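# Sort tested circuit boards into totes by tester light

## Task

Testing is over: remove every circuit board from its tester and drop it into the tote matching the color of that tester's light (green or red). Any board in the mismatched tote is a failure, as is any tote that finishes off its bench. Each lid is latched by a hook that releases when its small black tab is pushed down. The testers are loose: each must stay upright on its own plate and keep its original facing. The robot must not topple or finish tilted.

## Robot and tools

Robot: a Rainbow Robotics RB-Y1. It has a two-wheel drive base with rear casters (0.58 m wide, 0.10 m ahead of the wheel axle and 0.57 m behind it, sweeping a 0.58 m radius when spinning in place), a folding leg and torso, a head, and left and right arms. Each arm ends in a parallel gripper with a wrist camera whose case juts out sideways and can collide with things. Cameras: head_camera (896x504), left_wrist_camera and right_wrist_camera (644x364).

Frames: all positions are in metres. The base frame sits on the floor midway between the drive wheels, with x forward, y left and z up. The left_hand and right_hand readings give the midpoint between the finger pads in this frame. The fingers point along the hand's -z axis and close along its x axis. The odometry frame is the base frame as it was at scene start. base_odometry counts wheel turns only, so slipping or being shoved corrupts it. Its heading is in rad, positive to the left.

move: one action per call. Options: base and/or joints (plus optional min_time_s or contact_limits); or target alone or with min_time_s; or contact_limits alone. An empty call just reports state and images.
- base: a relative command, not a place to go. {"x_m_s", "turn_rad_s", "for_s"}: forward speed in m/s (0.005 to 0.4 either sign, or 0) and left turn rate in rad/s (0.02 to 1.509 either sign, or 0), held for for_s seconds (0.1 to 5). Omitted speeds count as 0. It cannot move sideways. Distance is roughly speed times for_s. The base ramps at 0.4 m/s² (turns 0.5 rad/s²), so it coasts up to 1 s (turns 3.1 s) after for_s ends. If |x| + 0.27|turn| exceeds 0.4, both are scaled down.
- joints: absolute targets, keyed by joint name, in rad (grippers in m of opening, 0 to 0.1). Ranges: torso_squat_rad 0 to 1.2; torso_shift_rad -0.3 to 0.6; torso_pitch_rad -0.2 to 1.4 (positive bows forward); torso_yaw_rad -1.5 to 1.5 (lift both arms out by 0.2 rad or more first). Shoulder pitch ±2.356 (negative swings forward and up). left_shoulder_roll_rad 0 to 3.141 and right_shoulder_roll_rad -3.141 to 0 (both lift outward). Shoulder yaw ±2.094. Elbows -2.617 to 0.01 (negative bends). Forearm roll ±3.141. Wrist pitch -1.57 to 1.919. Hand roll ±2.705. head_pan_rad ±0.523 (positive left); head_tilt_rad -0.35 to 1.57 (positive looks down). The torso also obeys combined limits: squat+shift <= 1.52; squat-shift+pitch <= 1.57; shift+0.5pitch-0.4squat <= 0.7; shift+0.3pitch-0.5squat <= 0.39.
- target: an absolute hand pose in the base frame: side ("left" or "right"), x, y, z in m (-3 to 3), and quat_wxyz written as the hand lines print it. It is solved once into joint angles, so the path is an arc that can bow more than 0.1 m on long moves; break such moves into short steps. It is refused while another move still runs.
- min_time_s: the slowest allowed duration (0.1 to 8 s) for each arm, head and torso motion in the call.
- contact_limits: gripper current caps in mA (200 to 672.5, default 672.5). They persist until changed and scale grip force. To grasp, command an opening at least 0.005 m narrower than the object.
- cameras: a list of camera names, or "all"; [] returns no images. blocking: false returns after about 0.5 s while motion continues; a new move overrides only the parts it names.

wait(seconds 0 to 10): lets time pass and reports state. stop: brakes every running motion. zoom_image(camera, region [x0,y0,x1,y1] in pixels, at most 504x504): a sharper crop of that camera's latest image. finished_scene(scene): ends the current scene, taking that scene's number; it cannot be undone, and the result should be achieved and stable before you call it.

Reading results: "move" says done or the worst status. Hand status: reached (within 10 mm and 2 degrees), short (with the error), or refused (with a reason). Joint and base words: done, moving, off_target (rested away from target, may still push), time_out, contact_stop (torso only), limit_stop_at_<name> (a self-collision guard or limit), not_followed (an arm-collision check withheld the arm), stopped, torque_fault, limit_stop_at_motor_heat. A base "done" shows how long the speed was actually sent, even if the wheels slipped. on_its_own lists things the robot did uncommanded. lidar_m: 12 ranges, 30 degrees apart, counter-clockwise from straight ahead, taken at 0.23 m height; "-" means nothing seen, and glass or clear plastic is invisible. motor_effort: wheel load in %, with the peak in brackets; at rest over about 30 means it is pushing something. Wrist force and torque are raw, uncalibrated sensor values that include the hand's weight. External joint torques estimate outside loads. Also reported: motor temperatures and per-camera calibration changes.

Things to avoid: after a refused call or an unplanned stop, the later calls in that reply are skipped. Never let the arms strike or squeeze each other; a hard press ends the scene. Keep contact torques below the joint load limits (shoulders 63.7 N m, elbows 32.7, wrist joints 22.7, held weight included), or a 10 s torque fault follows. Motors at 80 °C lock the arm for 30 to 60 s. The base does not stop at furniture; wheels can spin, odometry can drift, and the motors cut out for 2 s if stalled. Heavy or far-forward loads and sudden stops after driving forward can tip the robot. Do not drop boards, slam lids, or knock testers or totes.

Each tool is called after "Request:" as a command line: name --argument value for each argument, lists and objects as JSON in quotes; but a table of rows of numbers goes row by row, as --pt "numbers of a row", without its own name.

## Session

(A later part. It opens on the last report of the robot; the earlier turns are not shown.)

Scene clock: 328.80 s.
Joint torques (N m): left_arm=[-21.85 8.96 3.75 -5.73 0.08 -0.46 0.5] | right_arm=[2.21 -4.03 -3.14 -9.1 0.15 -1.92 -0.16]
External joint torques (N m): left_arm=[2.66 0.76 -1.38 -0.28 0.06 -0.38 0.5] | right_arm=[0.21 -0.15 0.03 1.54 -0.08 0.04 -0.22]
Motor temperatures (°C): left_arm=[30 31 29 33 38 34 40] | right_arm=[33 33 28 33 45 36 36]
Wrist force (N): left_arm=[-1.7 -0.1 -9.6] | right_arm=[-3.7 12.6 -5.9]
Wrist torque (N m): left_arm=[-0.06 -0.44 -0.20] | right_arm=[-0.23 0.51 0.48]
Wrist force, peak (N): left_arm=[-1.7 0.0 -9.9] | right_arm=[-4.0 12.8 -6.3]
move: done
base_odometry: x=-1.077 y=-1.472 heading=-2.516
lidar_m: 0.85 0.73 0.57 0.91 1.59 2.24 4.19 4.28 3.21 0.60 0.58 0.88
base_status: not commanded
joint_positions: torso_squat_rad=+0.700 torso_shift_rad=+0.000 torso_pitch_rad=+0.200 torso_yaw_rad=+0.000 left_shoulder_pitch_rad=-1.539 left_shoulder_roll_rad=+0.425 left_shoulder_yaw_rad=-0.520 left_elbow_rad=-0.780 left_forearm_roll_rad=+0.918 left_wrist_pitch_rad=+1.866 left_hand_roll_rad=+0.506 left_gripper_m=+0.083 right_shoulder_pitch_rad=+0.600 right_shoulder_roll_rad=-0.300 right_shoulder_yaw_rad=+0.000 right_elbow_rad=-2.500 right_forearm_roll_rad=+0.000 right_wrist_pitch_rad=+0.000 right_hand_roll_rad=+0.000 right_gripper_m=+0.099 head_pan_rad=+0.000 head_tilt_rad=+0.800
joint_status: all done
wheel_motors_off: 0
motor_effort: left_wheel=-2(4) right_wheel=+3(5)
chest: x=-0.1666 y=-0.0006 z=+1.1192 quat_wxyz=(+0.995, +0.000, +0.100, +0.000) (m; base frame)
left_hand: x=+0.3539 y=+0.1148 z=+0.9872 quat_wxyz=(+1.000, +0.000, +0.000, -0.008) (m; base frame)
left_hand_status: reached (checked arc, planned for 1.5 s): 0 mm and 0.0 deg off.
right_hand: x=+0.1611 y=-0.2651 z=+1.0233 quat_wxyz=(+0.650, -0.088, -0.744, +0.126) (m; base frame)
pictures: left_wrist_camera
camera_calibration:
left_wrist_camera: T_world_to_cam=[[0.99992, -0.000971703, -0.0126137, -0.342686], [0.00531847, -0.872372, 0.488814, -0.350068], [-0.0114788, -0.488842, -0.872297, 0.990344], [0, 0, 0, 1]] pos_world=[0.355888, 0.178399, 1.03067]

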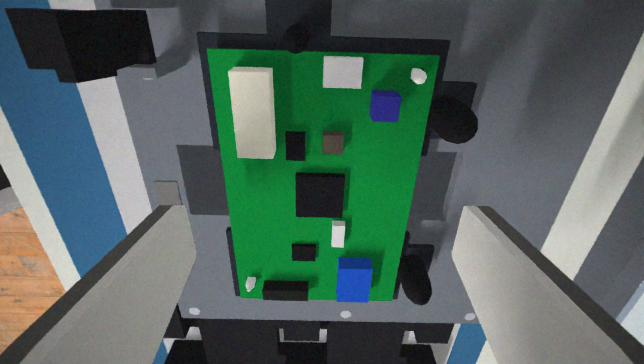

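Request:
move --contact_limits '{"left_gripper_m":400}' --cameras '[]'

Request:
move --target '{"side":"left","x":0.354,"y":0.115,"z":0.966,"quat_wxyz":[1,0,0,-0.006]}' --min_time_s 1.5 --cameras '["left_wrist_camera"]'

Request:
move --target '{"side":"left","x":0.354,"y":0.115,"z":0.957,"quat_wxyz":[1,0,0,-0.006]}' --min_time_s 1 --cameras '["left_wrist_camera"]'

Scene clock: 339.77 s.
Joint torques (N m): left_arm=[-22 9 3.84 -5.57 0 -0.42 0.51] | right_arm=[1.99 -3.93 -3.18 -9.14 0.23 -2.04 -0.27]
External joint torques (N m): left_arm=[2.51 0.79 -1.29 -0.11 -0.02 -0.34 0.51] | right_arm=[-0.01 -0.05 -0.01 1.5 -0.01 -0.08 -0.32]
Motor temperatures (°C): left_arm=[30 31 29 33 38 34 40] | right_arm=[33 33 28 33 45 36 36]
Wrist force (N): left_arm=[-1.6 0.0 -9.5] | right_arm=[-3.6 12.4 -6.1]
Wrist torque (N m): left_arm=[-0.06 -0.42 -0.21] | right_arm=[-0.20 0.51 0.48]
Wrist force, peak (N): left_arm=[-1.7 0.3 -9.8] | right_arm=[-3.9 12.9 -6.1]
base_odometry: x=-1.077 y=-1.472 heading=-2.516
lidar_m: 0.84 0.72 0.56 0.90 1.59 2.23 4.19 4.28 3.21 0.59 0.59 0.87
base_status: not commanded
joint_positions: torso_squat_rad=+0.700 torso_shift_rad=+0.000 torso_pitch_rad=+0.200 torso_yaw_rad=+0.000 left_shoulder_pitch_rad=-1.539 left_shoulder_roll_rad=+0.425 left_shoulder_yaw_rad=-0.520 left_elbow_rad=-0.780 left_forearm_roll_rad=+0.918 left_wrist_pitch_rad=+1.866 left_hand_roll_rad=+0.506 left_gripper_m=+0.083 right_shoulder_pitch_rad=+0.600 right_shoulder_roll_rad=-0.300 right_shoulder_yaw_rad=+0.000 right_elbow_rad=-2.500 right_forearm_roll_rad=+0.000 right_wrist_pitch_rad=+0.000 right_hand_roll_rad=+0.000 right_gripper_m=+0.099 head_pan_rad=+0.000 head_tilt_rad=+0.800
joint_status: not commanded
wheel_motors_off: 0
motor_effort: left_wheel=-2(3) right_wheel=+3(4)
contact_limits: left_gripper_m 400 mA
chest: x=-0.1666 y=-0.0006 z=+1.1192 quat_wxyz=(+0.995, +0.000, +0.100, +0.000) (m; base frame)
left_hand: x=+0.3539 y=+0.1148 z=+0.9872 quat_wxyz=(+1.000, +0.000, +0.000, -0.008) (m; base frame)
right_hand: x=+0.1611 y=-0.2651 z=+1.0233 quat_wxyz=(+0.650, -0.088, -0.744, +0.126) (m; base frame)
pictures: none
No camera images: "cameras" was empty.

Scene clock: 341.60 s.
Joint torques (N m): left_arm=[-21.72 6.15 3.81 -5.66 0.07 -0.47 0.49] | right_arm=[1.85 -3.65 -3.04 -9.34 0.09 -2.02 -0.28]
External joint torques (N m): left_arm=[2.72 -1.91 -1.36 -0.11 0.05 -0.39 0.49] | right_arm=[-0.15 0.23 0.13 1.3 -0.15 -0.06 -0.33]
Motor temperatures (°C): left_arm=[30 31 29 33 38 34 40] | right_arm=[33 33 28 33 45 36 36]
Wrist force (N): left_arm=[-1.5 0.1 -9.3] | right_arm=[-3.7 12.6 -6.1]
Wrist torque (N m): left_arm=[-0.08 -0.42 -0.20] | right_arm=[-0.24 0.52 0.47]
Wrist force, peak (N): left_arm=[-1.4 0.0 -9.9] | right_arm=[-3.6 12.8 -6.3]
move: done
base_odometry: x=-1.077 y=-1.472 heading=-2.516
lidar_m: 0.85 0.73 0.56 0.91 1.58 2.23 4.19 4.28 3.20 0.60 0.59 0.88
base_status: not commanded
joint_positions: torso_squat_rad=+0.700 torso_shift_rad=+0.000 torso_pitch_rad=+0.200 torso_yaw_rad=+0.000 left_shoulder_pitch_rad=-1.499 left_shoulder_roll_rad=+0.416 left_shoulder_yaw_rad=-0.529 left_elbow_rad=-0.786 left_forearm_roll_rad=+0.907 left_wrist_pitch_rad=+1.829 left_hand_roll_rad=+0.509 left_gripper_m=+0.083 right_shoulder_pitch_rad=+0.600 right_shoulder_roll_rad=-0.300 right_shoulder_yaw_rad=+0.000 right_elbow_rad=-2.500 right_forearm_roll_rad=+0.000 right_wrist_pitch_rad=+0.000 right_hand_roll_rad=+0.000 right_gripper_m=+0.099 head_pan_rad=+0.000 head_tilt_rad=+0.800
joint_status: all done
wheel_motors_off: 0
motor_effort: left_wheel=-3(4) right_wheel=+3(5)
contact_limits: left_gripper_m 400 mA
chest: x=-0.1666 y=-0.0006 z=+1.1192 quat_wxyz=(+0.995, +0.000, +0.100, +0.000) (m; base frame)
left_hand: x=+0.3541 y=+0.1151 z=+0.9663 quat_wxyz=(+1.000, +0.000, +0.000, -0.006) (m; base frame)
left_hand_status: reached (checked arc, planned for 1.5 s): 0 mm and 0.0 deg off.
right_hand: x=+0.1611 y=-0.2651 z=+1.0233 quat_wxyz=(+0.650, -0.088, -0.744, +0.126) (m; base frame)
pictures: left_wrist_camera
camera_calibration:
left_wrist_camera: T_world_to_cam=[[0.999922, 0.00378816, -0.0119004, -0.344363], [0.00912114, -0.872411, 0.488689, -0.340722], [-0.00853082, -0.488759, -0.872377, 0.971295], [0, 0, 0, 1]] pos_world=[0.35573, 0.178784, 1.00974]

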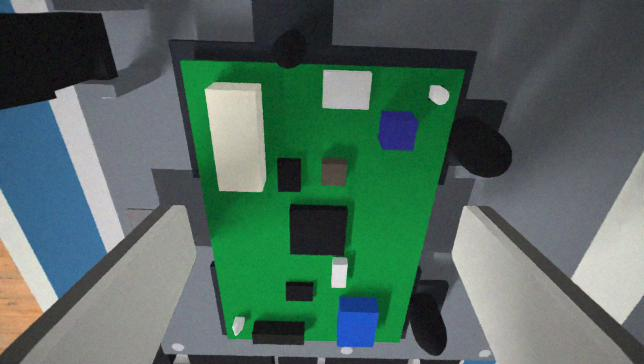

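Scene clock: 342.93 s.
Joint torques (N m): left_arm=[-21.88 5.96 3.73 -5.85 0.12 -0.45 -0.28] | right_arm=[1.87 -3.76 -2.98 -9.16 0.25 -1.97 -0.27]
External joint torques (N m): left_arm=[2.53 -2.04 -1.45 -0.27 0.1 -0.37 -0.28] | right_arm=[-0.13 0.13 0.2 1.49 0.02 -0.01 -0.32]
Motor temperatures (°C): left_arm=[30 31 29 33 38 34 40] | right_arm=[33 33 28 33 45 36 36]
Wrist force (N): left_arm=[-1.7 -0.1 -9.2] | right_arm=[-3.8 12.7 -5.9]
Wrist torque (N m): left_arm=[-0.05 -0.44 -0.20] | right_arm=[-0.25 0.48 0.47]
Wrist force, peak (N): left_arm=[-1.6 0.2 -9.7] | right_arm=[-3.9 12.8 -6.0]
move: done
base_odometry: x=-1.077 y=-1.472 heading=-2.516
lidar_m: 0.85 0.73 0.57 0.92 1.58 2.23 4.19 4.28 3.21 0.60 0.58 0.87
base_status: not commanded
joint_positions: torso_squat_rad=+0.700 torso_shift_rad=+0.000 torso_pitch_rad=+0.200 torso_yaw_rad=+0.000 left_shoulder_pitch_rad=-1.483 left_shoulder_roll_rad=+0.412 left_shoulder_yaw_rad=-0.534 left_elbow_rad=-0.786 left_forearm_roll_rad=+0.902 left_wrist_pitch_rad=+1.812 left_hand_roll_rad=+0.509 left_gripper_m=+0.083 right_shoulder_pitch_rad=+0.600 right_shoulder_roll_rad=-0.300 right_shoulder_yaw_rad=+0.000 right_elbow_rad=-2.500 right_forearm_roll_rad=+0.000 right_wrist_pitch_rad=+0.000 right_hand_roll_rad=+0.000 right_gripper_m=+0.099 head_pan_rad=+0.000 head_tilt_rad=+0.800
joint_status: all done
wheel_motors_off: 0
motor_effort: left_wheel=-3(4) right_wheel=+4(4)
contact_limits: left_gripper_m 400 mA
chest: x=-0.1666 y=-0.0006 z=+1.1192 quat_wxyz=(+0.995, +0.000, +0.100, +0.000) (m; base frame)
left_hand: x=+0.3539 y=+0.1152 z=+0.9574 quat_wxyz=(+1.000, +0.000, +0.000, -0.006) (m; base frame)
left_hand_status: reached (checked arc, planned for 1.0 s): 0 mm and 0.0 deg off.
right_hand: x=+0.1611 y=-0.2651 z=+1.0233 quat_wxyz=(+0.650, -0.088, -0.744, +0.126) (m; base frame)
pictures: left_wrist_camera
camera_calibration:
left_wrist_camera: T_world_to_cam=[[0.999919, 0.00392125, -0.0121414, -0.344072], [0.00935505, -0.87241, 0.488686, -0.336441], [-0.00867604, -0.48876, -0.872375, 0.963608], [0, 0, 0, 1]] pos_world=[0.355552, 0.178807, 1.00086]

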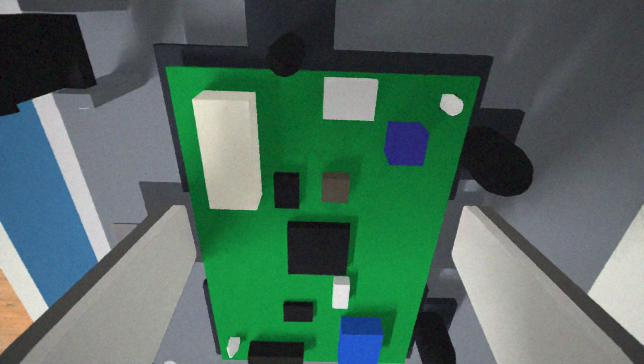

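Request:
move --target '{"side":"left","x":0.354,"y":0.115,"z":0.952,"quat_wxyz":[1,0,0,-0.006]}' --min_time_s 1 --cameras '["left_wrist_camera"]'

Request:
move --joints '{"left_gripper_m":0.06}' --cameras '["head_camera","left_wrist_camera"]'

Scene clock: 350.97 s.
Joint torques (N m): left_arm=[-21.75 5.94 3.79 -3.88 0.08 -0.52 -0.29] | right_arm=[1.91 -3.99 -2.93 -9.32 0.15 -2.02 -0.19]
External joint torques (N m): left_arm=[2.64 -2.02 -1.38 1.71 0.06 -0.44 -0.29] | right_arm=[-0.1 -0.11 0.25 1.32 -0.08 -0.06 -0.25]
Motor temperatures (°C): left_arm=[30 31 29 33 38 34 40] | right_arm=[33 33 28 33 45 36 36]
Wrist force (N): left_arm=[-1.6 0.1 -9.6] | right_arm=[-3.7 12.6 -5.9]
Wrist torque (N m): left_arm=[-0.06 -0.43 -0.20] | right_arm=[-0.22 0.53 0.47]
Wrist force, peak (N): left_arm=[-1.6 0.1 -9.9] | right_arm=[-3.8 12.9 -6.2]
move: done
base_odometry: x=-1.077 y=-1.472 heading=-2.516
lidar_m: 0.85 0.74 0.56 0.91 1.59 2.24 4.19 4.28 3.21 0.59 0.58 0.88
base_status: not commanded
joint_positions: torso_squat_rad=+0.700 torso_shift_rad=+0.000 torso_pitch_rad=+0.200 torso_yaw_rad=+0.000 left_shoulder_pitch_rad=-1.475 left_shoulder_roll_rad=+0.408 left_shoulder_yaw_rad=-0.537 left_elbow_rad=-0.784 left_forearm_roll_rad=+0.899 left_wrist_pitch_rad=+1.802 left_hand_roll_rad=+0.507 left_gripper_m=+0.083 right_shoulder_pitch_rad=+0.600 right_shoulder_roll_rad=-0.300 right_shoulder_yaw_rad=+0.000 right_elbow_rad=-2.500 right_forearm_roll_rad=+0.000 right_wrist_pitch_rad=+0.000 right_hand_roll_rad=+0.000 right_gripper_m=+0.099 head_pan_rad=+0.000 head_tilt_rad=+0.800
joint_status: all done
wheel_motors_off: 0
motor_effort: left_wheel=-2(4) right_wheel=+3(5)
contact_limits: left_gripper_m 400 mA
chest: x=-0.1666 y=-0.0006 z=+1.1192 quat_wxyz=(+0.995, +0.000, +0.100, +0.000) (m; base frame)
left_hand: x=+0.3541 y=+0.1151 z=+0.9524 quat_wxyz=(+1.000, +0.000, +0.000, -0.006) (m; base frame)
left_hand_status: reached (checked arc, planned for 1.0 s): 0 mm and 0.0 deg off.
right_hand: x=+0.1611 y=-0.2651 z=+1.0233 quat_wxyz=(+0.650, -0.088, -0.744, +0.126) (m; base frame)
pictures: left_wrist_camera
camera_calibration:
left_wrist_camera: T_world_to_cam=[[0.999924, 0.00362118, -0.0117516, -0.344625], [0.00890307, -0.872393, 0.488725, -0.333969], [-0.00848226, -0.488793, -0.872359, 0.959117], [0, 0, 0, 1]] pos_world=[0.355708, 0.178705, 0.995864]

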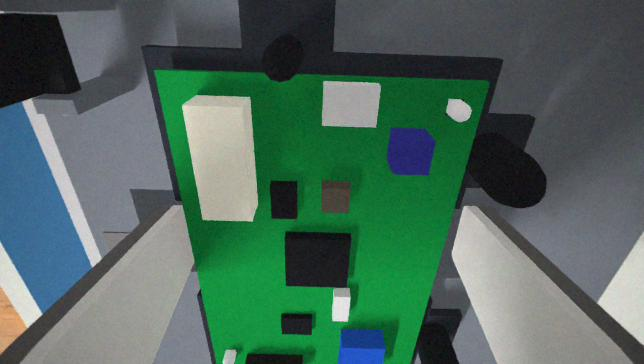

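Scene clock: 351.70 s.
Joint torques (N m): left_arm=[-24.05 7.94 4.6 -4.53 -1.52 -3.79 -0.12] | right_arm=[1.94 -4.14 -2.95 -9.13 0.12 -1.9 -0.22]
External joint torques (N m): left_arm=[0.34 -0.02 -0.56 1.06 -1.54 -3.71 -0.12] | right_arm=[-0.06 -0.25 0.23 1.51 -0.11 0.06 -0.28]
Motor temperatures (°C): left_arm=[30 31 29 33 38 34 40] | right_arm=[33 33 28 33 45 36 36]
Wrist force (N): left_arm=[-17.5 1.2 -5.3] | right_arm=[-3.7 12.8 -6.2]
Wrist torque (N m): left_arm=[-0.06 0.07 -0.44] | right_arm=[-0.27 0.51 0.48]
Wrist force, peak (N): left_arm=[-23.6 0.8 -5.5] | right_arm=[-3.9 12.8 -6.2]
move: off_target
base_odometry: x=-1.077 y=-1.472 heading=-2.516
lidar_m: 0.85 0.72 0.57 0.90 1.59 2.23 4.19 4.27 3.23 0.59 0.57 0.88
base_status: not commanded
joint_positions: torso_squat_rad=+0.700 torso_shift_rad=+0.000 torso_pitch_rad=+0.200 torso_yaw_rad=+0.000 left_shoulder_pitch_rad=-1.475 left_shoulder_roll_rad=+0.408 left_shoulder_yaw_rad=-0.537 left_elbow_rad=-0.784 left_forearm_roll_rad=+0.899 left_wrist_pitch_rad=+1.803 left_hand_roll_rad=+0.507 left_gripper_m=+0.071 right_shoulder_pitch_rad=+0.600 right_shoulder_roll_rad=-0.300 right_shoulder_yaw_rad=+0.000 right_elbow_rad=-2.500 right_forearm_roll_rad=+0.000 right_wrist_pitch_rad=+0.000 right_hand_roll_rad=+0.000 right_gripper_m=+0.099 head_pan_rad=+0.000 head_tilt_rad=+0.800
joint_status: left_gripper_m off_target (ended at +0.071, target +0.060)
wheel_motors_off: 0
motor_effort: left_wheel=-1(3) right_wheel=+5(5)
contact_limits: left_gripper_m 400 mA
chest: x=-0.1668 y=-0.0006 z=+1.1192 quat_wxyz=(+0.995, +0.000, +0.100, +0.000) (m; base frame)
left_hand: x=+0.3535 y=+0.1150 z=+0.9522 quat_wxyz=(+1.000, +0.000, +0.000, -0.006) (m; base frame)
right_hand: x=+0.1610 y=-0.2651 z=+1.0235 quat_wxyz=(+0.650, -0.088, -0.744, +0.126) (m; base frame)
pictures: head_camera, left_wrist_camera
camera_calibration:
head_camera: T_world_to_cam=[[0.0330045, -0.998751, 0.0374992, -0.0481139], [-0.818551, -0.0485403, -0.572379, 0.722827], [0.573485, -0.0118039, -0.819131, 1.07325], [0, 0, 0, 1]] pos_world=[-0.0222345, -0.000299065, 1.29467]
left_wrist_camera: T_world_to_cam=[[0.999908, 0.00328941, -0.0131613, -0.342645], [0.00930086, -0.872482, 0.488558, -0.333897], [-0.00987591, -0.488636, -0.872432, 0.959422], [0, 0, 0, 1]] pos_world=[0.355195, 0.178616, 0.995649]

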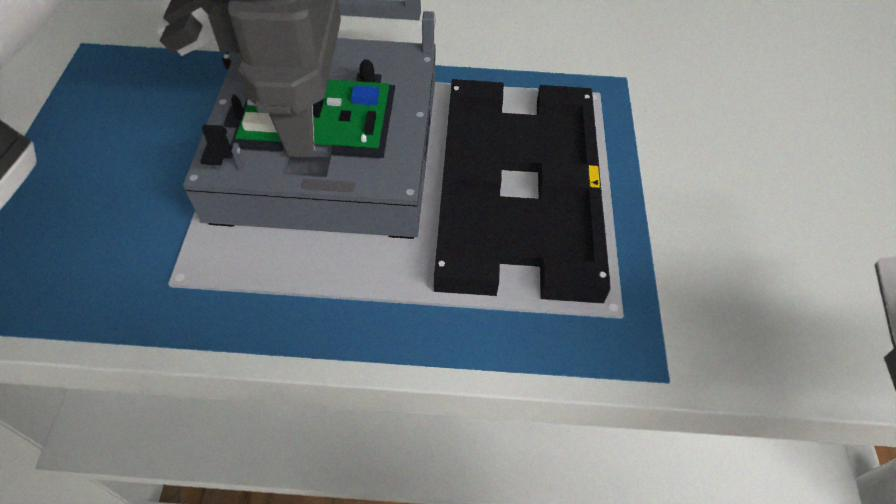

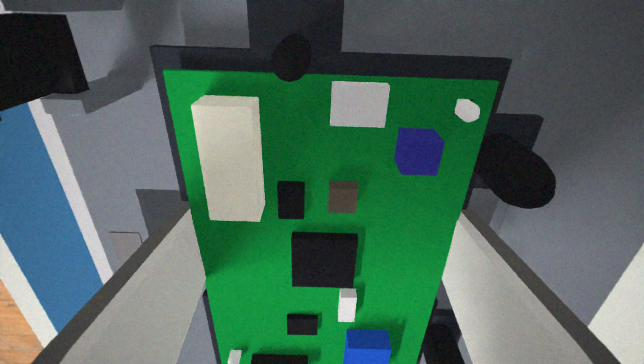

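Request:
move --target '{"side":"left","x":0.352,"y":0.115,"z":0.957,"quat_wxyz":[1,0,0,-0.006]}' --min_time_s 1 --cameras '["left_wrist_camera"]'

Request:
move --target '{"side":"left","x":0.352,"y":0.115,"z":0.965,"quat_wxyz":[1,0,0,-0.006]}' --min_time_s 1.5 --cameras '["head_camera","left_wrist_camera"]'

Scene clock: 358.83 s.
Joint torques (N m): left_arm=[-23.69 9.08 6.39 -5.75 0.49 0.29 0.52] | right_arm=[1.86 -3.87 -3.13 -9.14 0.21 -1.95 -0.19]
External joint torques (N m): left_arm=[0.65 1.13 1.11 -0.18 0.47 0.37 0.52] | right_arm=[-0.14 0.01 0.04 1.5 -0.02 0.01 -0.25]
Motor temperatures (°C): left_arm=[31 31 29 33 38 34 40] | right_arm=[33 33 28 33 45 36 36]
Wrist force (N): left_arm=[-0.6 0.3 -10.6] | right_arm=[-4.0 12.4 -6.2]
Wrist torque (N m): left_arm=[-0.11 -0.42 -0.26] | right_arm=[-0.22 0.49 0.46]
Wrist force, peak (N): left_arm=[-19.1 1.2 -4.5] | right_arm=[-4.0 13.0 -6.0]
move: done
base_odometry: x=-1.077 y=-1.472 heading=-2.516
lidar_m: 0.85 0.72 0.57 0.92 1.58 2.24 4.19 4.29 3.22 0.60 0.58 0.87
base_status: not commanded
joint_positions: torso_squat_rad=+0.700 torso_shift_rad=+0.000 torso_pitch_rad=+0.200 torso_yaw_rad=+0.000 left_shoulder_pitch_rad=-1.474 left_shoulder_roll_rad=+0.414 left_shoulder_yaw_rad=-0.534 left_elbow_rad=-0.805 left_forearm_roll_rad=+0.903 left_wrist_pitch_rad=+1.818 left_hand_roll_rad=+0.516 left_gripper_m=+0.071 right_shoulder_pitch_rad=+0.600 right_shoulder_roll_rad=-0.300 right_shoulder_yaw_rad=+0.000 right_elbow_rad=-2.500 right_forearm_roll_rad=+0.000 right_wrist_pitch_rad=+0.000 right_hand_roll_rad=+0.000 right_gripper_m=+0.099 head_pan_rad=+0.000 head_tilt_rad=+0.800
joint_status: all done
wheel_motors_off: 0
motor_effort: left_wheel=-1(2) right_wheel=+4(5)
contact_limits: left_gripper_m 400 mA
chest: x=-0.1666 y=-0.0006 z=+1.1192 quat_wxyz=(+0.995, +0.000, +0.100, +0.000) (m; base frame)
left_hand: x=+0.3521 y=+0.1149 z=+0.9567 quat_wxyz=(+1.000, +0.000, +0.000, -0.006) (m; base frame)
left_hand_status: reached (checked arc, planned for 1.0 s): 0 mm and 0.1 deg off.
right_hand: x=+0.1611 y=-0.2651 z=+1.0234 quat_wxyz=(+0.650, -0.088, -0.744, +0.126) (m; base frame)
pictures: left_wrist_camera
camera_calibration:
left_wrist_camera: T_world_to_cam=[[0.999908, 0.00305835, -0.0132521, -0.341073], [0.00913742, -0.872785, 0.48802, -0.335509], [-0.0100737, -0.488096, -0.872732, 0.9636], [0, 0, 0, 1]] pos_world=[0.353814, 0.178545, 1.00018]

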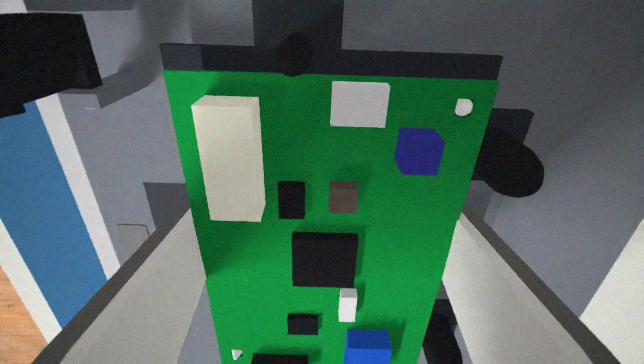

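Scene clock: 360.67 s.
Joint torques (N m): left_arm=[-24.28 9.11 6.52 -5.75 0.46 0.32 0.43] | right_arm=[1.83 -3.91 -2.94 -9.25 0.2 -2 -0.19]
External joint torques (N m): left_arm=[0.08 1.1 1.22 -0.22 0.44 0.39 0.43] | right_arm=[-0.17 -0.03 0.24 1.39 -0.04 -0.04 -0.25]
Motor temperatures (°C): left_arm=[31 31 29 33 38 34 40] | right_arm=[33 33 28 33 45 36 36]
Wrist force (N): left_arm=[-1.4 0.3 -10.0] | right_arm=[-4.0 12.6 -6.0]
Wrist torque (N m): left_arm=[-0.12 -0.41 -0.21] | right_arm=[-0.26 0.46 0.46]
Wrist force, peak (N): left_arm=[-0.4 0.1 -11.0] | right_arm=[-3.8 12.7 -6.3]
move: done
base_odometry: x=-1.077 y=-1.472 heading=-2.516
lidar_m: 0.85 0.73 0.56 0.91 1.59 2.24 4.19 4.29 3.21 0.59 0.58 0.87
base_status: not commanded
joint_positions: torso_squat_rad=+0.700 torso_shift_rad=+0.000 torso_pitch_rad=+0.200 torso_yaw_rad=+0.000 left_shoulder_pitch_rad=-1.487 left_shoulder_roll_rad=+0.419 left_shoulder_yaw_rad=-0.529 left_elbow_rad=-0.809 left_forearm_roll_rad=+0.907 left_wrist_pitch_rad=+1.834 left_hand_roll_rad=+0.520 left_gripper_m=+0.071 right_shoulder_pitch_rad=+0.600 right_shoulder_roll_rad=-0.300 right_shoulder_yaw_rad=+0.000 right_elbow_rad=-2.500 right_forearm_roll_rad=+0.000 right_wrist_pitch_rad=+0.000 right_hand_roll_rad=+0.000 right_gripper_m=+0.099 head_pan_rad=+0.000 head_tilt_rad=+0.800
joint_status: all done
wheel_motors_off: 0
motor_effort: left_wheel=-2(2) right_wheel=+6(6)
contact_limits: left_gripper_m 400 mA
chest: x=-0.1666 y=-0.0006 z=+1.1192 quat_wxyz=(+0.995, +0.000, +0.100, +0.000) (m; base frame)
left_hand: x=+0.3520 y=+0.1149 z=+0.9647 quat_wxyz=(+1.000, +0.000, +0.000, -0.006) (m; base frame)
left_hand_status: reached (checked arc, planned for 1.5 s): 0 mm and 0.0 deg off.
right_hand: x=+0.1611 y=-0.2651 z=+1.0234 quat_wxyz=(+0.650, -0.088, -0.744, +0.126) (m; base frame)
pictures: head_camera, left_wrist_camera
camera_calibration:
head_camera: T_world_to_cam=[[0.0330123, -0.998751, 0.0374928, -0.0481102], [-0.818661, -0.0485407, -0.572222, 0.722751], [0.573327, -0.0118035, -0.819241, 1.07326], [0, 0, 0, 1]] pos_world=[-0.0220551, -0.000298981, 1.29464]
left_wrist_camera: T_world_to_cam=[[0.999913, 0.00310426, -0.0127987, -0.341289], [0.00895847, -0.872669, 0.48823, -0.339588], [-0.00965342, -0.488302, -0.872621, 0.970323], [0, 0, 0, 1]] pos_world=[0.353668, 0.178522, 1.00815]

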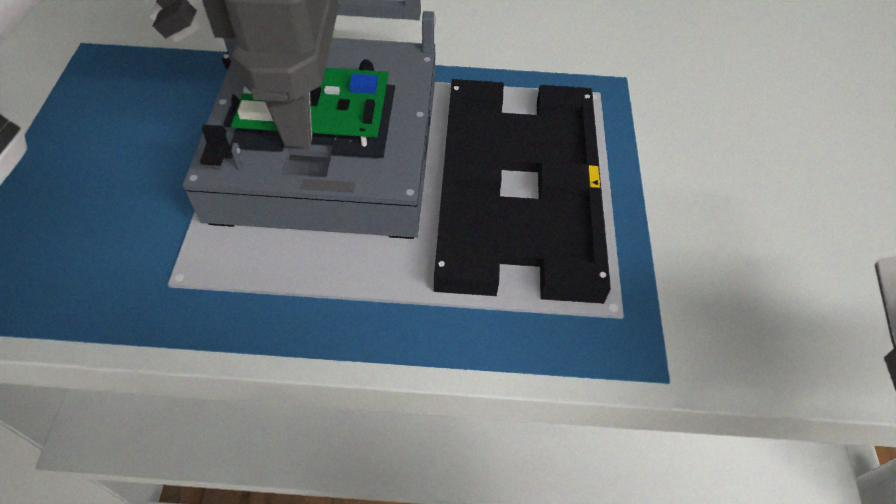

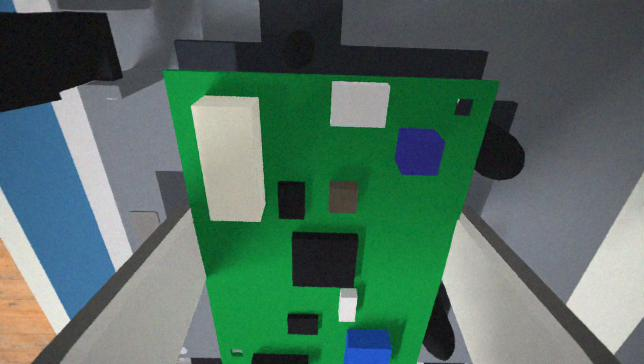

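Board is up.

Request:
move --contact_limits '{"left_gripper_m":550}' --cameras '[]'

Request:
move --target '{"side":"left","x":0.35,"y":0.115,"z":1.0,"quat_wxyz":[1,0,0,0]}' --min_time_s 1.5 --cameras '[]'

Request:
move --target '{"side":"left","x":0.34,"y":0.115,"z":1.05,"quat_wxyz":[1,0,0,0]}' --min_time_s 1.5 --cameras '["left_wrist_camera"]'

Request:
move --joints '{"torso_squat_rad":0.5,"torso_pitch_rad":0.05}' --cameras '["head_camera"]'

Request:
move --base '{"x_m_s":-0.25,"for_s":2.2}' --cameras '["head_camera"]'

Scene clock: 374.00 s.
Joint torques (N m): left_arm=[-24.26 9.08 6.41 -5.8 0.43 0.29 0.53] | right_arm=[2.36 -3.76 -3.14 -9.24 0.18 -1.93 -0.2]
External joint torques (N m): left_arm=[0.1 1.08 1.12 -0.27 0.41 0.37 0.53] | right_arm=[0.36 0.13 0.04 1.4 -0.05 0.03 -0.25]
Motor temperatures (°C): left_arm=[31 31 29 33 38 34 40] | right_arm=[33 33 28 33 45 36 36]
Wrist force (N): left_arm=[-1.6 0.3 -9.7] | right_arm=[-3.9 12.6 -6.0]
Wrist torque (N m): left_arm=[-0.10 -0.43 -0.22] | right_arm=[-0.25 0.49 0.50]
Wrist force, peak (N): left_arm=[-1.7 0.5 -10.2] | right_arm=[-3.9 12.9 -6.3]
base_odometry: x=-1.077 y=-1.472 heading=-2.516
lidar_m: 0.86 0.72 0.56 0.90 1.59 2.24 4.19 4.28 3.21 0.60 0.58 0.87
base_status: not commanded
joint_positions: torso_squat_rad=+0.700 torso_shift_rad=+0.000 torso_pitch_rad=+0.200 torso_yaw_rad=+0.000 left_shoulder_pitch_rad=-1.487 left_shoulder_roll_rad=+0.419 left_shoulder_yaw_rad=-0.529 left_elbow_rad=-0.809 left_forearm_roll_rad=+0.907 left_wrist_pitch_rad=+1.834 left_hand_roll_rad=+0.520 left_gripper_m=+0.071 right_shoulder_pitch_rad=+0.600 right_shoulder_roll_rad=-0.300 right_shoulder_yaw_rad=+0.000 right_elbow_rad=-2.500 right_forearm_roll_rad=+0.000 right_wrist_pitch_rad=+0.000 right_hand_roll_rad=+0.000 right_gripper_m=+0.099 head_pan_rad=+0.000 head_tilt_rad=+0.800
joint_status: not commanded
wheel_motors_off: 0
motor_effort: left_wheel=+0(2) right_wheel=+4(5)
contact_limits: left_gripper_m 550 mA
chest: x=-0.1666 y=-0.0006 z=+1.1192 quat_wxyz=(+0.995, +0.000, +0.100, +0.000) (m; base frame)
left_hand: x=+0.3520 y=+0.1149 z=+0.9647 quat_wxyz=(+1.000, +0.000, +0.000, -0.006) (m; base frame)
right_hand: x=+0.1611 y=-0.2651 z=+1.0234 quat_wxyz=(+0.650, -0.088, -0.744, +0.126) (m; base frame)
pictures: none
No camera images: "cameras" was empty.

Scene clock: 375.83 s.
Joint torques (N m): left_arm=[-24.07 9.13 6.66 -5.6 0.37 0.34 0.51] | right_arm=[2.1 -3.96 -3.09 -9.34 0.16 -2 -0.16]
External joint torques (N m): left_arm=[0.32 0.93 1.34 -0.22 0.35 0.42 0.51] | right_arm=[0.1 -0.08 0.09 1.3 -0.08 -0.03 -0.21]
Motor temperatures (°C): left_arm=[31 31 29 33 38 34 40] | right_arm=[33 33 28 33 45 36 36]
Wrist force (N): left_arm=[-1.6 0.7 -9.7] | right_arm=[-3.5 12.7 -6.0]
Wrist torque (N m): left_arm=[-0.15 -0.43 -0.19] | right_arm=[-0.27 0.52 0.46]
Wrist force, peak (N): left_arm=[-1.4 0.5 -10.2] | right_arm=[-3.7 12.9 -6.2]
move: done
base_odometry: x=-1.077 y=-1.472 heading=-2.516
lidar_m: 0.85 0.73 0.57 0.90 1.59 2.23 4.19 4.28 3.21 0.60 0.59 0.87
base_status: not commanded
joint_positions: torso_squat_rad=+0.700 torso_shift_rad=+0.000 torso_pitch_rad=+0.200 torso_yaw_rad=+0.000 left_shoulder_pitch_rad=-1.544 left_shoulder_roll_rad=+0.439 left_shoulder_yaw_rad=-0.509 left_elbow_rad=-0.821 left_forearm_roll_rad=+0.927 left_wrist_pitch_rad=+1.905 left_hand_roll_rad=+0.543 left_gripper_m=+0.071 right_shoulder_pitch_rad=+0.600 right_shoulder_roll_rad=-0.300 right_shoulder_yaw_rad=+0.000 right_elbow_rad=-2.500 right_forearm_roll_rad=+0.000 right_wrist_pitch_rad=+0.000 right_hand_roll_rad=+0.000 right_gripper_m=+0.099 head_pan_rad=+0.000 head_tilt_rad=+0.800
joint_status: all done
wheel_motors_off: 0
motor_effort: left_wheel=+0(2) right_wheel=+4(6)
contact_limits: left_gripper_m 550 mA
chest: x=-0.1666 y=-0.0006 z=+1.1192 quat_wxyz=(+0.995, +0.000, +0.100, +0.000) (m; base frame)
left_hand: x=+0.3499 y=+0.1149 z=+0.9998 quat_wxyz=(+1.000, +0.000, +0.000, +0.000) (m; base frame)
left_hand_status: reached (checked arc, planned for 1.5 s): 0 mm and 0.0 deg off.
right_hand: x=+0.1611 y=-0.2651 z=+1.0234 quat_wxyz=(+0.650, -0.088, -0.744, +0.126) (m; base frame)
pictures: none
No camera images: "cameras" was empty.

Scene clock: 377.67 s.
Joint torques (N m): left_arm=[-23.62 9.09 5.39 -3.72 0.33 0.31 0.4] | right_arm=[1.94 -3.81 -3.09 -9.21 0.2 -1.98 -0.09]
External joint torques (N m): left_arm=[0.47 0.6 -1.14 -0.43 0.31 0.38 0.4] | right_arm=[-0.06 0.07 0.09 1.43 -0.03 -0.02 -0.15]
Motor temperatures (°C): left_arm=[31 31 29 33 38 34 40] | right_arm=[33 33 28 33 45 36 36]
Wrist force (N): left_arm=[-1.7 0.3 -9.6] | right_arm=[-4.0 12.5 -5.8]
Wrist torque (N m): left_arm=[-0.12 -0.42 -0.21] | right_arm=[-0.22 0.50 0.48]
Wrist force, peak (N): left_arm=[-1.3 0.3 -10.2] | right_arm=[-4.1 12.8 -6.2]
move: done
base_odometry: x=-1.077 y=-1.472 heading=-2.516
lidar_m: 0.85 0.73 0.58 0.90 1.58 2.23 4.19 4.28 3.21 0.60 0.58 0.88
base_status: not commanded
joint_positions: torso_squat_rad=+0.700 torso_shift_rad=+0.000 torso_pitch_rad=+0.200 torso_yaw_rad=+0.000 left_shoulder_pitch_rad=-1.673 left_shoulder_roll_rad=+0.559 left_shoulder_yaw_rad=-0.722 left_elbow_rad=-0.870 left_forearm_roll_rad=+1.216 left_wrist_pitch_rad=+1.918 left_hand_roll_rad=+0.637 left_gripper_m=+0.071 right_shoulder_pitch_rad=+0.600 right_shoulder_roll_rad=-0.300 right_shoulder_yaw_rad=+0.000 right_elbow_rad=-2.500 right_forearm_roll_rad=+0.000 right_wrist_pitch_rad=+0.000 right_hand_roll_rad=+0.000 right_gripper_m=+0.099 head_pan_rad=+0.000 head_tilt_rad=+0.800
joint_status: all done
wheel_motors_off: 0
motor_effort: left_wheel=+0(2) right_wheel=+4(6)
contact_limits: left_gripper_m 550 mA
chest: x=-0.1666 y=-0.0006 z=+1.1192 quat_wxyz=(+0.995, +0.000, +0.100, +0.000) (m; base frame)
left_hand: x=+0.3400 y=+0.1149 z=+1.0499 quat_wxyz=(+1.000, +0.000, +0.001, +0.000) (m; base frame)
left_hand_status: reached (checked arc, planned for 1.5 s): 0 mm and 0.1 deg off.
right_hand: x=+0.1611 y=-0.2651 z=+1.0234 quat_wxyz=(+0.650, -0.088, -0.744, +0.126) (m; base frame)
pictures: left_wrist_camera
camera_calibration:
left_wrist_camera: T_world_to_cam=[[0.999795, 0.0151352, -0.0134539, -0.328864], [0.01978, -0.872266, 0.488632, -0.385301], [-0.00433981, -0.488798, -0.872386, 1.04257], [0, 0, 0, 1]] pos_world=[0.340942, 0.178498, 1.09337]

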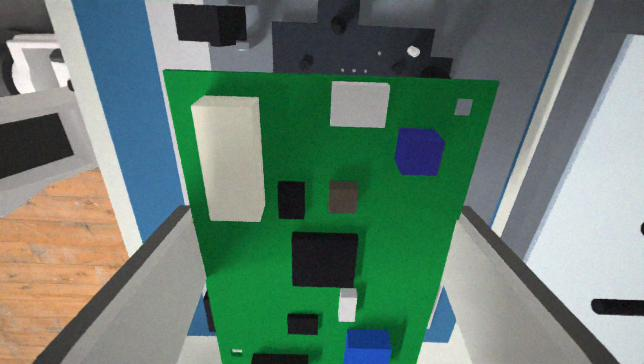

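Scene clock: 379.10 s.
Joint torques (N m): left_arm=[-22.14 9.2 5.8 -2.81 0.26 0 0.41] | right_arm=[-0.24 -4.05 -2.79 -9.02 0.2 -1.92 -0.29]
External joint torques (N m): left_arm=[1.44 0.51 -0.65 -0.12 0.4 0.31 0.41] | right_arm=[0.01 -0.09 0.34 1.46 -0.03 -0.03 -0.34]
Motor temperatures (°C): left_arm=[31 31 29 33 38 34 40] | right_arm=[33 33 28 33 45 36 36]
Wrist force (N): left_arm=[-2.5 0.6 -9.5] | right_arm=[-3.3 12.7 -5.2]
Wrist torque (N m): left_arm=[-0.13 -0.46 -0.19] | right_arm=[-0.27 0.55 0.48]
Wrist force, peak (N): left_arm=[-1.6 0.5 -10.3] | right_arm=[-4.1 12.9 -6.1]
move: done
base_odometry: x=-1.077 y=-1.472 heading=-2.516
lidar_m: 0.85 0.73 0.57 0.90 1.59 2.24 4.19 4.29 3.22 0.60 0.59 0.87
base_status: not commanded
joint_positions: torso_squat_rad=+0.500 torso_shift_rad=+0.000 torso_pitch_rad=+0.050 torso_yaw_rad=+0.000 left_shoulder_pitch_rad=-1.673 left_shoulder_roll_rad=+0.559 left_shoulder_yaw_rad=-0.722 left_elbow_rad=-0.870 left_forearm_roll_rad=+1.216 left_wrist_pitch_rad=+1.918 left_hand_roll_rad=+0.637 left_gripper_m=+0.071 right_shoulder_pitch_rad=+0.600 right_shoulder_roll_rad=-0.300 right_shoulder_yaw_rad=+0.000 right_elbow_rad=-2.500 right_forearm_roll_rad=+0.000 right_wrist_pitch_rad=+0.000 right_hand_roll_rad=+0.000 right_gripper_m=+0.099 head_pan_rad=+0.000 head_tilt_rad=+0.800
joint_status: all done
wheel_motors_off: 0
motor_effort: left_wheel=-2(4) right_wheel=+3(5)
contact_limits: left_gripper_m 550 mA
chest: x=-0.2126 y=-0.0007 z=+1.2039 quat_wxyz=(+1.000, +0.000, +0.025, +0.000) (m; base frame)
left_hand: x=+0.2987 y=+0.1147 z=+1.2112 quat_wxyz=(+0.997, +0.000, -0.075, +0.000) (m; base frame)
right_hand: x=+0.1257 y=-0.2652 z=+1.1581 quat_wxyz=(+0.593, -0.097, -0.791, +0.119) (m; base frame)
pictures: head_camera
camera_calibration:
head_camera: T_world_to_cam=[[0.026939, -0.998755, 0.0419954, -0.0565384], [-0.724008, -0.0484609, -0.688087, 0.893196], [0.689265, -0.0118687, -0.724412, 1.07949], [0, 0, 0, 1]] pos_world=[-0.0958526, -0.000370708, 1.39897]

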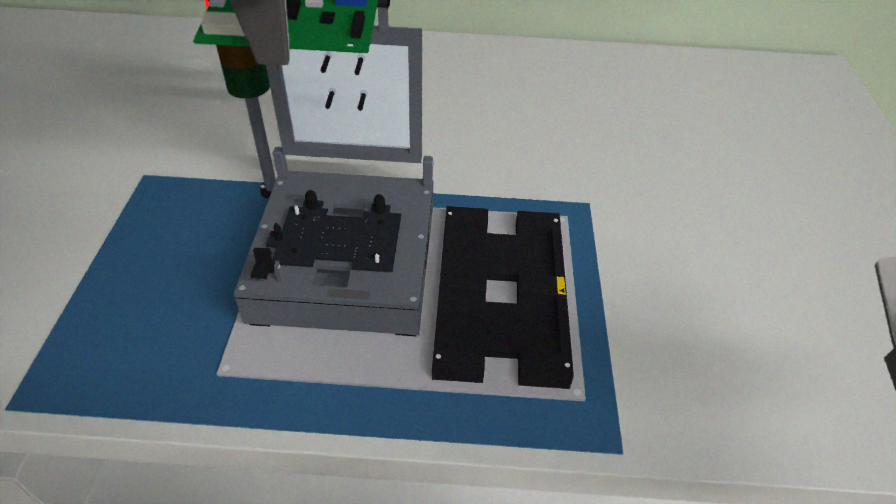

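Scene clock: 382.50 s.
Joint torques (N m): left_arm=[-22.26 8.99 5.65 -2.74 0.12 -0.14 0.47] | right_arm=[-0.41 -3.64 -2.82 -9.1 0.22 -1.93 -0.18]
External joint torques (N m): left_arm=[1.33 0.31 -0.8 -0.05 0.27 0.17 0.48] | right_arm=[-0.16 0.31 0.32 1.39 0 -0.04 -0.24]
Motor temperatures (°C): left_arm=[31 31 29 33 38 34 40] | right_arm=[33 33 28 33 45 36 36]
Wrist force (N): left_arm=[-2.3 0.5 -9.6] | right_arm=[-3.7 12.9 -5.5]
Wrist torque (N m): left_arm=[-0.13 -0.44 -0.21] | right_arm=[-0.28 0.52 0.46]
Wrist force, peak (N): left_arm=[-2.2 0.7 -10.0] | right_arm=[-3.5 13.3 -5.2]
move: done
base_odometry: x=-0.631 y=-1.149 heading=-2.516
lidar_m: 1.40 0.94 1.10 1.52 1.61 2.25 3.64 4.17 3.20 2.76 1.15 0.90
base_status: done (sent for 2.2 of 2.2 s)
joint_positions: torso_squat_rad=+0.500 torso_shift_rad=+0.000 torso_pitch_rad=+0.050 torso_yaw_rad=+0.000 left_shoulder_pitch_rad=-1.673 left_shoulder_roll_rad=+0.559 left_shoulder_yaw_rad=-0.722 left_elbow_rad=-0.870 left_forearm_roll_rad=+1.216 left_wrist_pitch_rad=+1.918 left_hand_roll_rad=+0.637 left_gripper_m=+0.071 right_shoulder_pitch_rad=+0.600 right_shoulder_roll_rad=-0.300 right_shoulder_yaw_rad=+0.000 right_elbow_rad=-2.500 right_forearm_roll_rad=+0.000 right_wrist_pitch_rad=+0.000 right_hand_roll_rad=+0.000 right_gripper_m=+0.099 head_pan_rad=+0.000 head_tilt_rad=+0.800
joint_status: not commanded
wheel_motors_off: 0
motor_effort: left_wheel=-3(22) right_wheel=+7(27)
contact_limits: left_gripper_m 550 mA
chest: x=-0.2125 y=-0.0007 z=+1.2038 quat_wxyz=(+1.000, +0.000, +0.025, +0.000) (m; base frame)
left_hand: x=+0.2987 y=+0.1148 z=+1.2111 quat_wxyz=(+0.997, +0.000, -0.074, +0.000) (m; base frame)
right_hand: x=+0.1258 y=-0.2652 z=+1.1581 quat_wxyz=(+0.593, -0.097, -0.791, +0.119) (m; base frame)
pictures: head_camera
camera_calibration:
head_camera: T_world_to_cam=[[0.0269404, -0.998755, 0.0419926, -0.0565356], [-0.724057, -0.0484591, -0.688036, 0.893149], [0.689214, -0.011869, -0.724461, 1.07951], [0, 0, 0, 1]] pos_world=[-0.0957995, -0.000371291, 1.39895]

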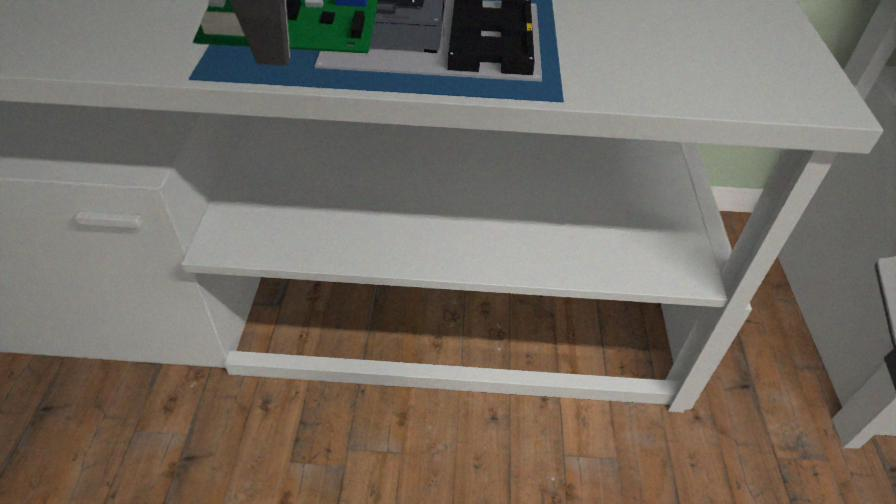

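Request:
move --base '{"turn_rad_s":0.8,"for_s":3.65}' --cameras '["head_camera"]'

Request:
move --base '{"x_m_s":0.35,"for_s":5}' --cameras '["head_camera"]'

Request:
move --base '{"x_m_s":0.3,"for_s":3.0}' --joints '{"head_tilt_rad":0.6}' --cameras '["head_camera"]'

Request:
move --base '{"turn_rad_s":0.2,"for_s":1.2}' --cameras '["head_camera"]'

Scene clock: 423.27 s.
Joint torques (N m): left_arm=[-22.28 8.71 5.69 -2.71 0.15 -0.09 0.41] | right_arm=[-0.35 -3.77 -3.13 -9.04 0.23 -1.88 -0.2]
External joint torques (N m): left_arm=[1.31 0.02 -0.76 -0.02 0.3 0.22 0.42] | right_arm=[-0.11 0.17 0.01 1.45 0 0.01 -0.25]
Motor temperatures (°C): left_arm=[31 31 29 32 38 34 40] | right_arm=[33 33 28 33 45 36 36]
Wrist force (N): left_arm=[-2.4 0.7 -9.2] | right_arm=[-3.7 12.8 -5.1]
Wrist torque (N m): left_arm=[-0.16 -0.46 -0.20] | right_arm=[-0.29 0.50 0.46]
Wrist force, peak (N): left_arm=[-2.6 0.7 -9.8] | right_arm=[-3.8 13.2 -5.4]
move: done
base_odometry: x=-0.631 y=-1.149 heading=+0.417
lidar_m: 3.60 3.66 3.44 3.10 1.17 0.90 1.34 0.99 0.95 1.53 1.55 1.87
base_status: done (sent for 3.67 of 3.67 s)
joint_positions: torso_squat_rad=+0.500 torso_shift_rad=+0.000 torso_pitch_rad=+0.050 torso_yaw_rad=+0.000 left_shoulder_pitch_rad=-1.673 left_shoulder_roll_rad=+0.559 left_shoulder_yaw_rad=-0.722 left_elbow_rad=-0.870 left_forearm_roll_rad=+1.216 left_wrist_pitch_rad=+1.918 left_hand_roll_rad=+0.637 left_gripper_m=+0.071 right_shoulder_pitch_rad=+0.600 right_shoulder_roll_rad=-0.300 right_shoulder_yaw_rad=+0.000 right_elbow_rad=-2.500 right_forearm_roll_rad=+0.000 right_wrist_pitch_rad=+0.000 right_hand_roll_rad=+0.000 right_gripper_m=+0.099 head_pan_rad=+0.000 head_tilt_rad=+0.800
joint_status: not commanded
wheel_motors_off: 0
motor_effort: left_wheel=+0(27) right_wheel=+5(26)
contact_limits: left_gripper_m 550 mA
chest: x=-0.2126 y=-0.0007 z=+1.2039 quat_wxyz=(+1.000, +0.000, +0.025, +0.000) (m; base frame)
left_hand: x=+0.2987 y=+0.1148 z=+1.2111 quat_wxyz=(+0.997, +0.000, -0.074, +0.000) (m; base frame)
right_hand: x=+0.1257 y=-0.2652 z=+1.1581 quat_wxyz=(+0.593, -0.097, -0.791, +0.119) (m; base frame)
pictures: head_camera
camera_calibration:
head_camera: T_world_to_cam=[[0.0269238, -0.998755, 0.0419992, -0.0565498], [-0.724051, -0.0484518, -0.688043, 0.893152], [0.689221, -0.0118847, -0.724453, 1.07951], [0, 0, 0, 1]] pos_world=[-0.0958107, -0.000374924, 1.39896]

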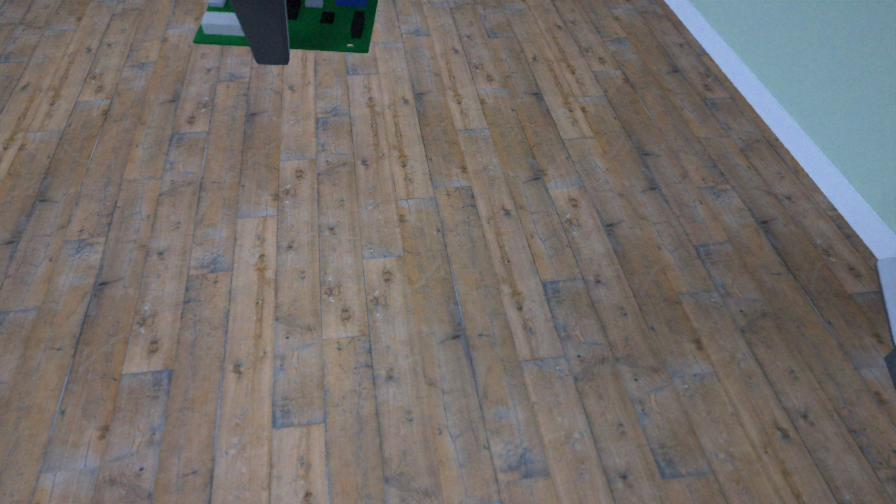

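Scene clock: 429.60 s.
Joint torques (N m): left_arm=[-22.24 8.84 5.74 -2.79 0.16 -0.08 0.43] | right_arm=[-0.33 -3.86 -2.94 -8.93 0.15 -1.77 -0.22]
External joint torques (N m): left_arm=[1.35 0.15 -0.7 -0.11 0.31 0.22 0.44] | right_arm=[-0.09 0.1 0.2 1.56 -0.07 0.12 -0.27]
Motor temperatures (°C): left_arm=[31 31 29 32 38 34 40] | right_arm=[33 33 28 33 45 36 36]
Wrist force (N): left_arm=[-2.5 0.5 -9.4] | right_arm=[-3.8 12.8 -5.4]
Wrist torque (N m): left_arm=[-0.15 -0.46 -0.21] | right_arm=[-0.28 0.50 0.47]
Wrist force, peak (N): left_arm=[-2.7 0.5 -9.8] | right_arm=[-3.9 13.1 -5.6]
move: done
base_odometry: x=+0.969 y=-0.440 heading=+0.417
lidar_m: 2.04 1.94 2.28 3.41 3.43 2.69 2.59 2.18 1.36 1.22 1.22 1.48
base_status: done (sent for 5 of 5 s)
joint_positions: torso_squat_rad=+0.500 torso_shift_rad=+0.000 torso_pitch_rad=+0.050 torso_yaw_rad=+0.000 left_shoulder_pitch_rad=-1.673 left_shoulder_roll_rad=+0.559 left_shoulder_yaw_rad=-0.722 left_elbow_rad=-0.870 left_forearm_roll_rad=+1.216 left_wrist_pitch_rad=+1.918 left_hand_roll_rad=+0.637 left_gripper_m=+0.071 right_shoulder_pitch_rad=+0.600 right_shoulder_roll_rad=-0.300 right_shoulder_yaw_rad=+0.000 right_elbow_rad=-2.500 right_forearm_roll_rad=+0.000 right_wrist_pitch_rad=+0.000 right_hand_roll_rad=+0.000 right_gripper_m=+0.099 head_pan_rad=+0.000 head_tilt_rad=+0.800
joint_status: not commanded
wheel_motors_off: 0
motor_effort: left_wheel=+2(28) right_wheel=-4(29)
contact_limits: left_gripper_m 550 mA
chest: x=-0.2125 y=-0.0007 z=+1.2039 quat_wxyz=(+1.000, +0.000, +0.025, +0.000) (m; base frame)
left_hand: x=+0.2988 y=+0.1148 z=+1.2111 quat_wxyz=(+0.997, +0.000, -0.074, +0.000) (m; base frame)
right_hand: x=+0.1258 y=-0.2652 z=+1.1581 quat_wxyz=(+0.593, -0.097, -0.791, +0.119) (m; base frame)
pictures: head_camera
camera_calibration:
head_camera: T_world_to_cam=[[0.0269285, -0.998755, 0.0419984, -0.0565475], [-0.724125, -0.0484534, -0.687964, 0.893083], [0.689143, -0.0118863, -0.724528, 1.07955], [0, 0, 0, 1]] pos_world=[-0.095735, -0.000372407, 1.39895]

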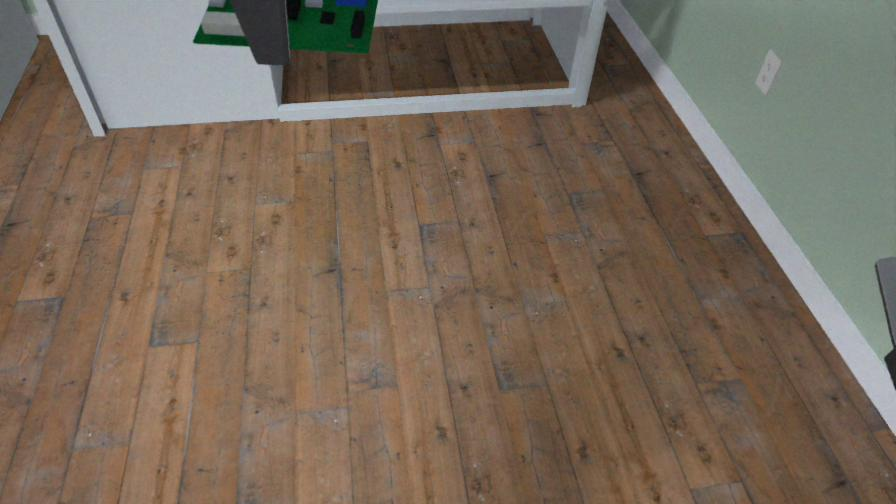

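Scene clock: 433.80 s.
Joint torques (N m): left_arm=[-22 8.87 5.72 -2.68 0.09 -0.13 0.39] | right_arm=[-0.08 -3.97 -2.97 -9.15 0.23 -1.8 -0.21]
External joint torques (N m): left_arm=[1.58 0.18 -0.73 0 0.23 0.18 0.4] | right_arm=[0.17 -0.02 0.17 1.34 0 0.09 -0.26]
Motor temperatures (°C): left_arm=[31 31 29 32 38 34 40] | right_arm=[33 33 28 33 45 36 36]
Wrist force (N): left_arm=[-2.7 0.5 -9.5] | right_arm=[-3.5 13.0 -4.9]
Wrist torque (N m): left_arm=[-0.15 -0.48 -0.21] | right_arm=[-0.31 0.54 0.46]
Wrist force, peak (N): left_arm=[-2.1 0.5 -10.0] | right_arm=[-3.3 13.1 -5.8]
move: done
base_odometry: x=+1.791 y=-0.076 heading=+0.417
lidar_m: 1.61 1.11 1.25 2.75 3.59 3.67 3.37 1.88 1.18 1.06 1.06 1.18
base_status: done (sent for 3 of 3 s)
joint_positions: torso_squat_rad=+0.500 torso_shift_rad=+0.000 torso_pitch_rad=+0.050 torso_yaw_rad=+0.000 left_shoulder_pitch_rad=-1.673 left_shoulder_roll_rad=+0.559 left_shoulder_yaw_rad=-0.722 left_elbow_rad=-0.870 left_forearm_roll_rad=+1.216 left_wrist_pitch_rad=+1.918 left_hand_roll_rad=+0.637 left_gripper_m=+0.071 right_shoulder_pitch_rad=+0.600 right_shoulder_roll_rad=-0.300 right_shoulder_yaw_rad=+0.000 right_elbow_rad=-2.500 right_forearm_roll_rad=+0.000 right_wrist_pitch_rad=+0.000 right_hand_roll_rad=+0.000 right_gripper_m=+0.099 head_pan_rad=+0.000 head_tilt_rad=+0.600
joint_status: all done
wheel_motors_off: 0
motor_effort: left_wheel=-1(26) right_wheel=-3(18)
contact_limits: left_gripper_m 550 mA
chest: x=-0.2125 y=-0.0007 z=+1.2039 quat_wxyz=(+1.000, +0.000, +0.025, +0.000) (m; base frame)
left_hand: x=+0.2988 y=+0.1148 z=+1.2111 quat_wxyz=(+0.997, +0.000, -0.074, +0.000) (m; base frame)
right_hand: x=+0.1258 y=-0.2652 z=+1.1581 quat_wxyz=(+0.593, -0.097, -0.791, +0.119) (m; base frame)
pictures: head_camera
camera_calibration:
head_camera: T_world_to_cam=[[0.0178665, -0.998759, 0.0464952, -0.0644902], [-0.573028, -0.0483362, -0.818109, 1.10289], [0.819341, -0.0120263, -0.57318, 0.890782], [0, 0, 0, 1]] pos_world=[-0.0967158, -0.000387804, 1.41586]

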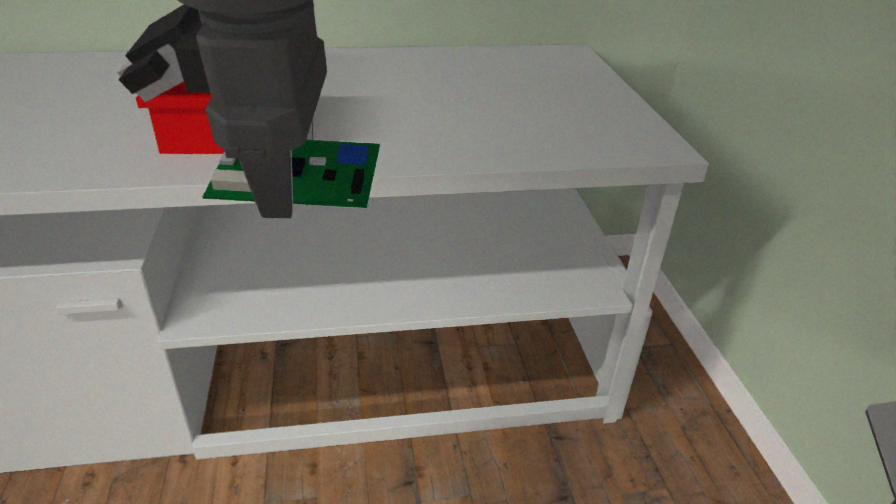

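Scene clock: 435.70 s.
Joint torques (N m): left_arm=[-22.26 8.96 5.63 -2.54 0.14 -0.09 0.48] | right_arm=[-0.29 -4 -2.78 -8.94 0.1 -1.98 -0.16]
External joint torques (N m): left_arm=[1.33 0.27 -0.82 0.14 0.29 0.22 0.49] | right_arm=[-0.04 -0.05 0.36 1.55 -0.13 -0.09 -0.21]
Motor temperatures (°C): left_arm=[31 31 29 32 38 34 40] | right_arm=[33 33 28 33 45 36 36]
Wrist force (N): left_arm=[-2.5 0.6 -9.4] | right_arm=[-3.4 13.0 -5.0]
Wrist torque (N m): left_arm=[-0.16 -0.45 -0.20] | right_arm=[-0.31 0.53 0.46]
Wrist force, peak (N): left_arm=[-2.4 0.6 -9.8] | right_arm=[-3.7 12.9 -5.6]
move: done
base_odometry: x=+1.792 y=-0.076 heading=+0.657
lidar_m: 1.41 1.12 1.73 3.55 3.78 3.48 3.35 1.43 1.08 1.06 1.11 1.18
base_status: done (sent for 1.2 of 1.2 s)
joint_positions: torso_squat_rad=+0.500 torso_shift_rad=+0.000 torso_pitch_rad=+0.050 torso_yaw_rad=+0.000 left_shoulder_pitch_rad=-1.673 left_shoulder_roll_rad=+0.559 left_shoulder_yaw_rad=-0.722 left_elbow_rad=-0.870 left_forearm_roll_rad=+1.216 left_wrist_pitch_rad=+1.918 left_hand_roll_rad=+0.637 left_gripper_m=+0.071 right_shoulder_pitch_rad=+0.600 right_shoulder_roll_rad=-0.300 right_shoulder_yaw_rad=+0.000 right_elbow_rad=-2.500 right_forearm_roll_rad=+0.000 right_wrist_pitch_rad=+0.000 right_hand_roll_rad=+0.000 right_gripper_m=+0.099 head_pan_rad=+0.000 head_tilt_rad=+0.600
joint_status: not commanded
wheel_motors_off: 0
motor_effort: left_wheel=+0(30) right_wheel=-1(27)
contact_limits: left_gripper_m 550 mA
chest: x=-0.2125 y=-0.0007 z=+1.2039 quat_wxyz=(+1.000, +0.000, +0.025, +0.000) (m; base frame)
left_hand: x=+0.2988 y=+0.1148 z=+1.2111 quat_wxyz=(+0.997, +0.000, -0.074, +0.000) (m; base frame)
right_hand: x=+0.1258 y=-0.2652 z=+1.1581 quat_wxyz=(+0.593, -0.097, -0.791, +0.119) (m; base frame)
pictures: head_camera
camera_calibration:
head_camera: T_world_to_cam=[[0.0178617, -0.99876, 0.0464796, -0.0644804], [-0.573013, -0.0483208, -0.818121, 1.1029], [0.819352, -0.0120204, -0.573165, 0.890779], [0, 0, 0, 1]] pos_world=[-0.0967353, -0.000400018, 1.41586]

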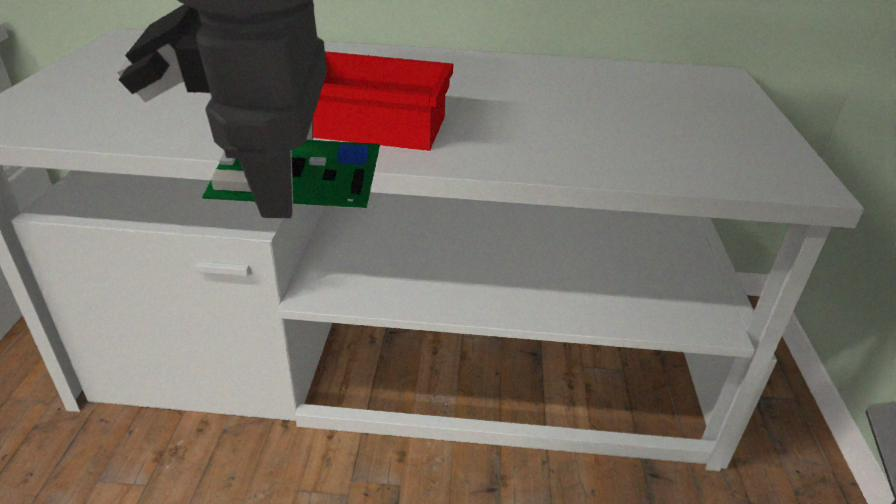

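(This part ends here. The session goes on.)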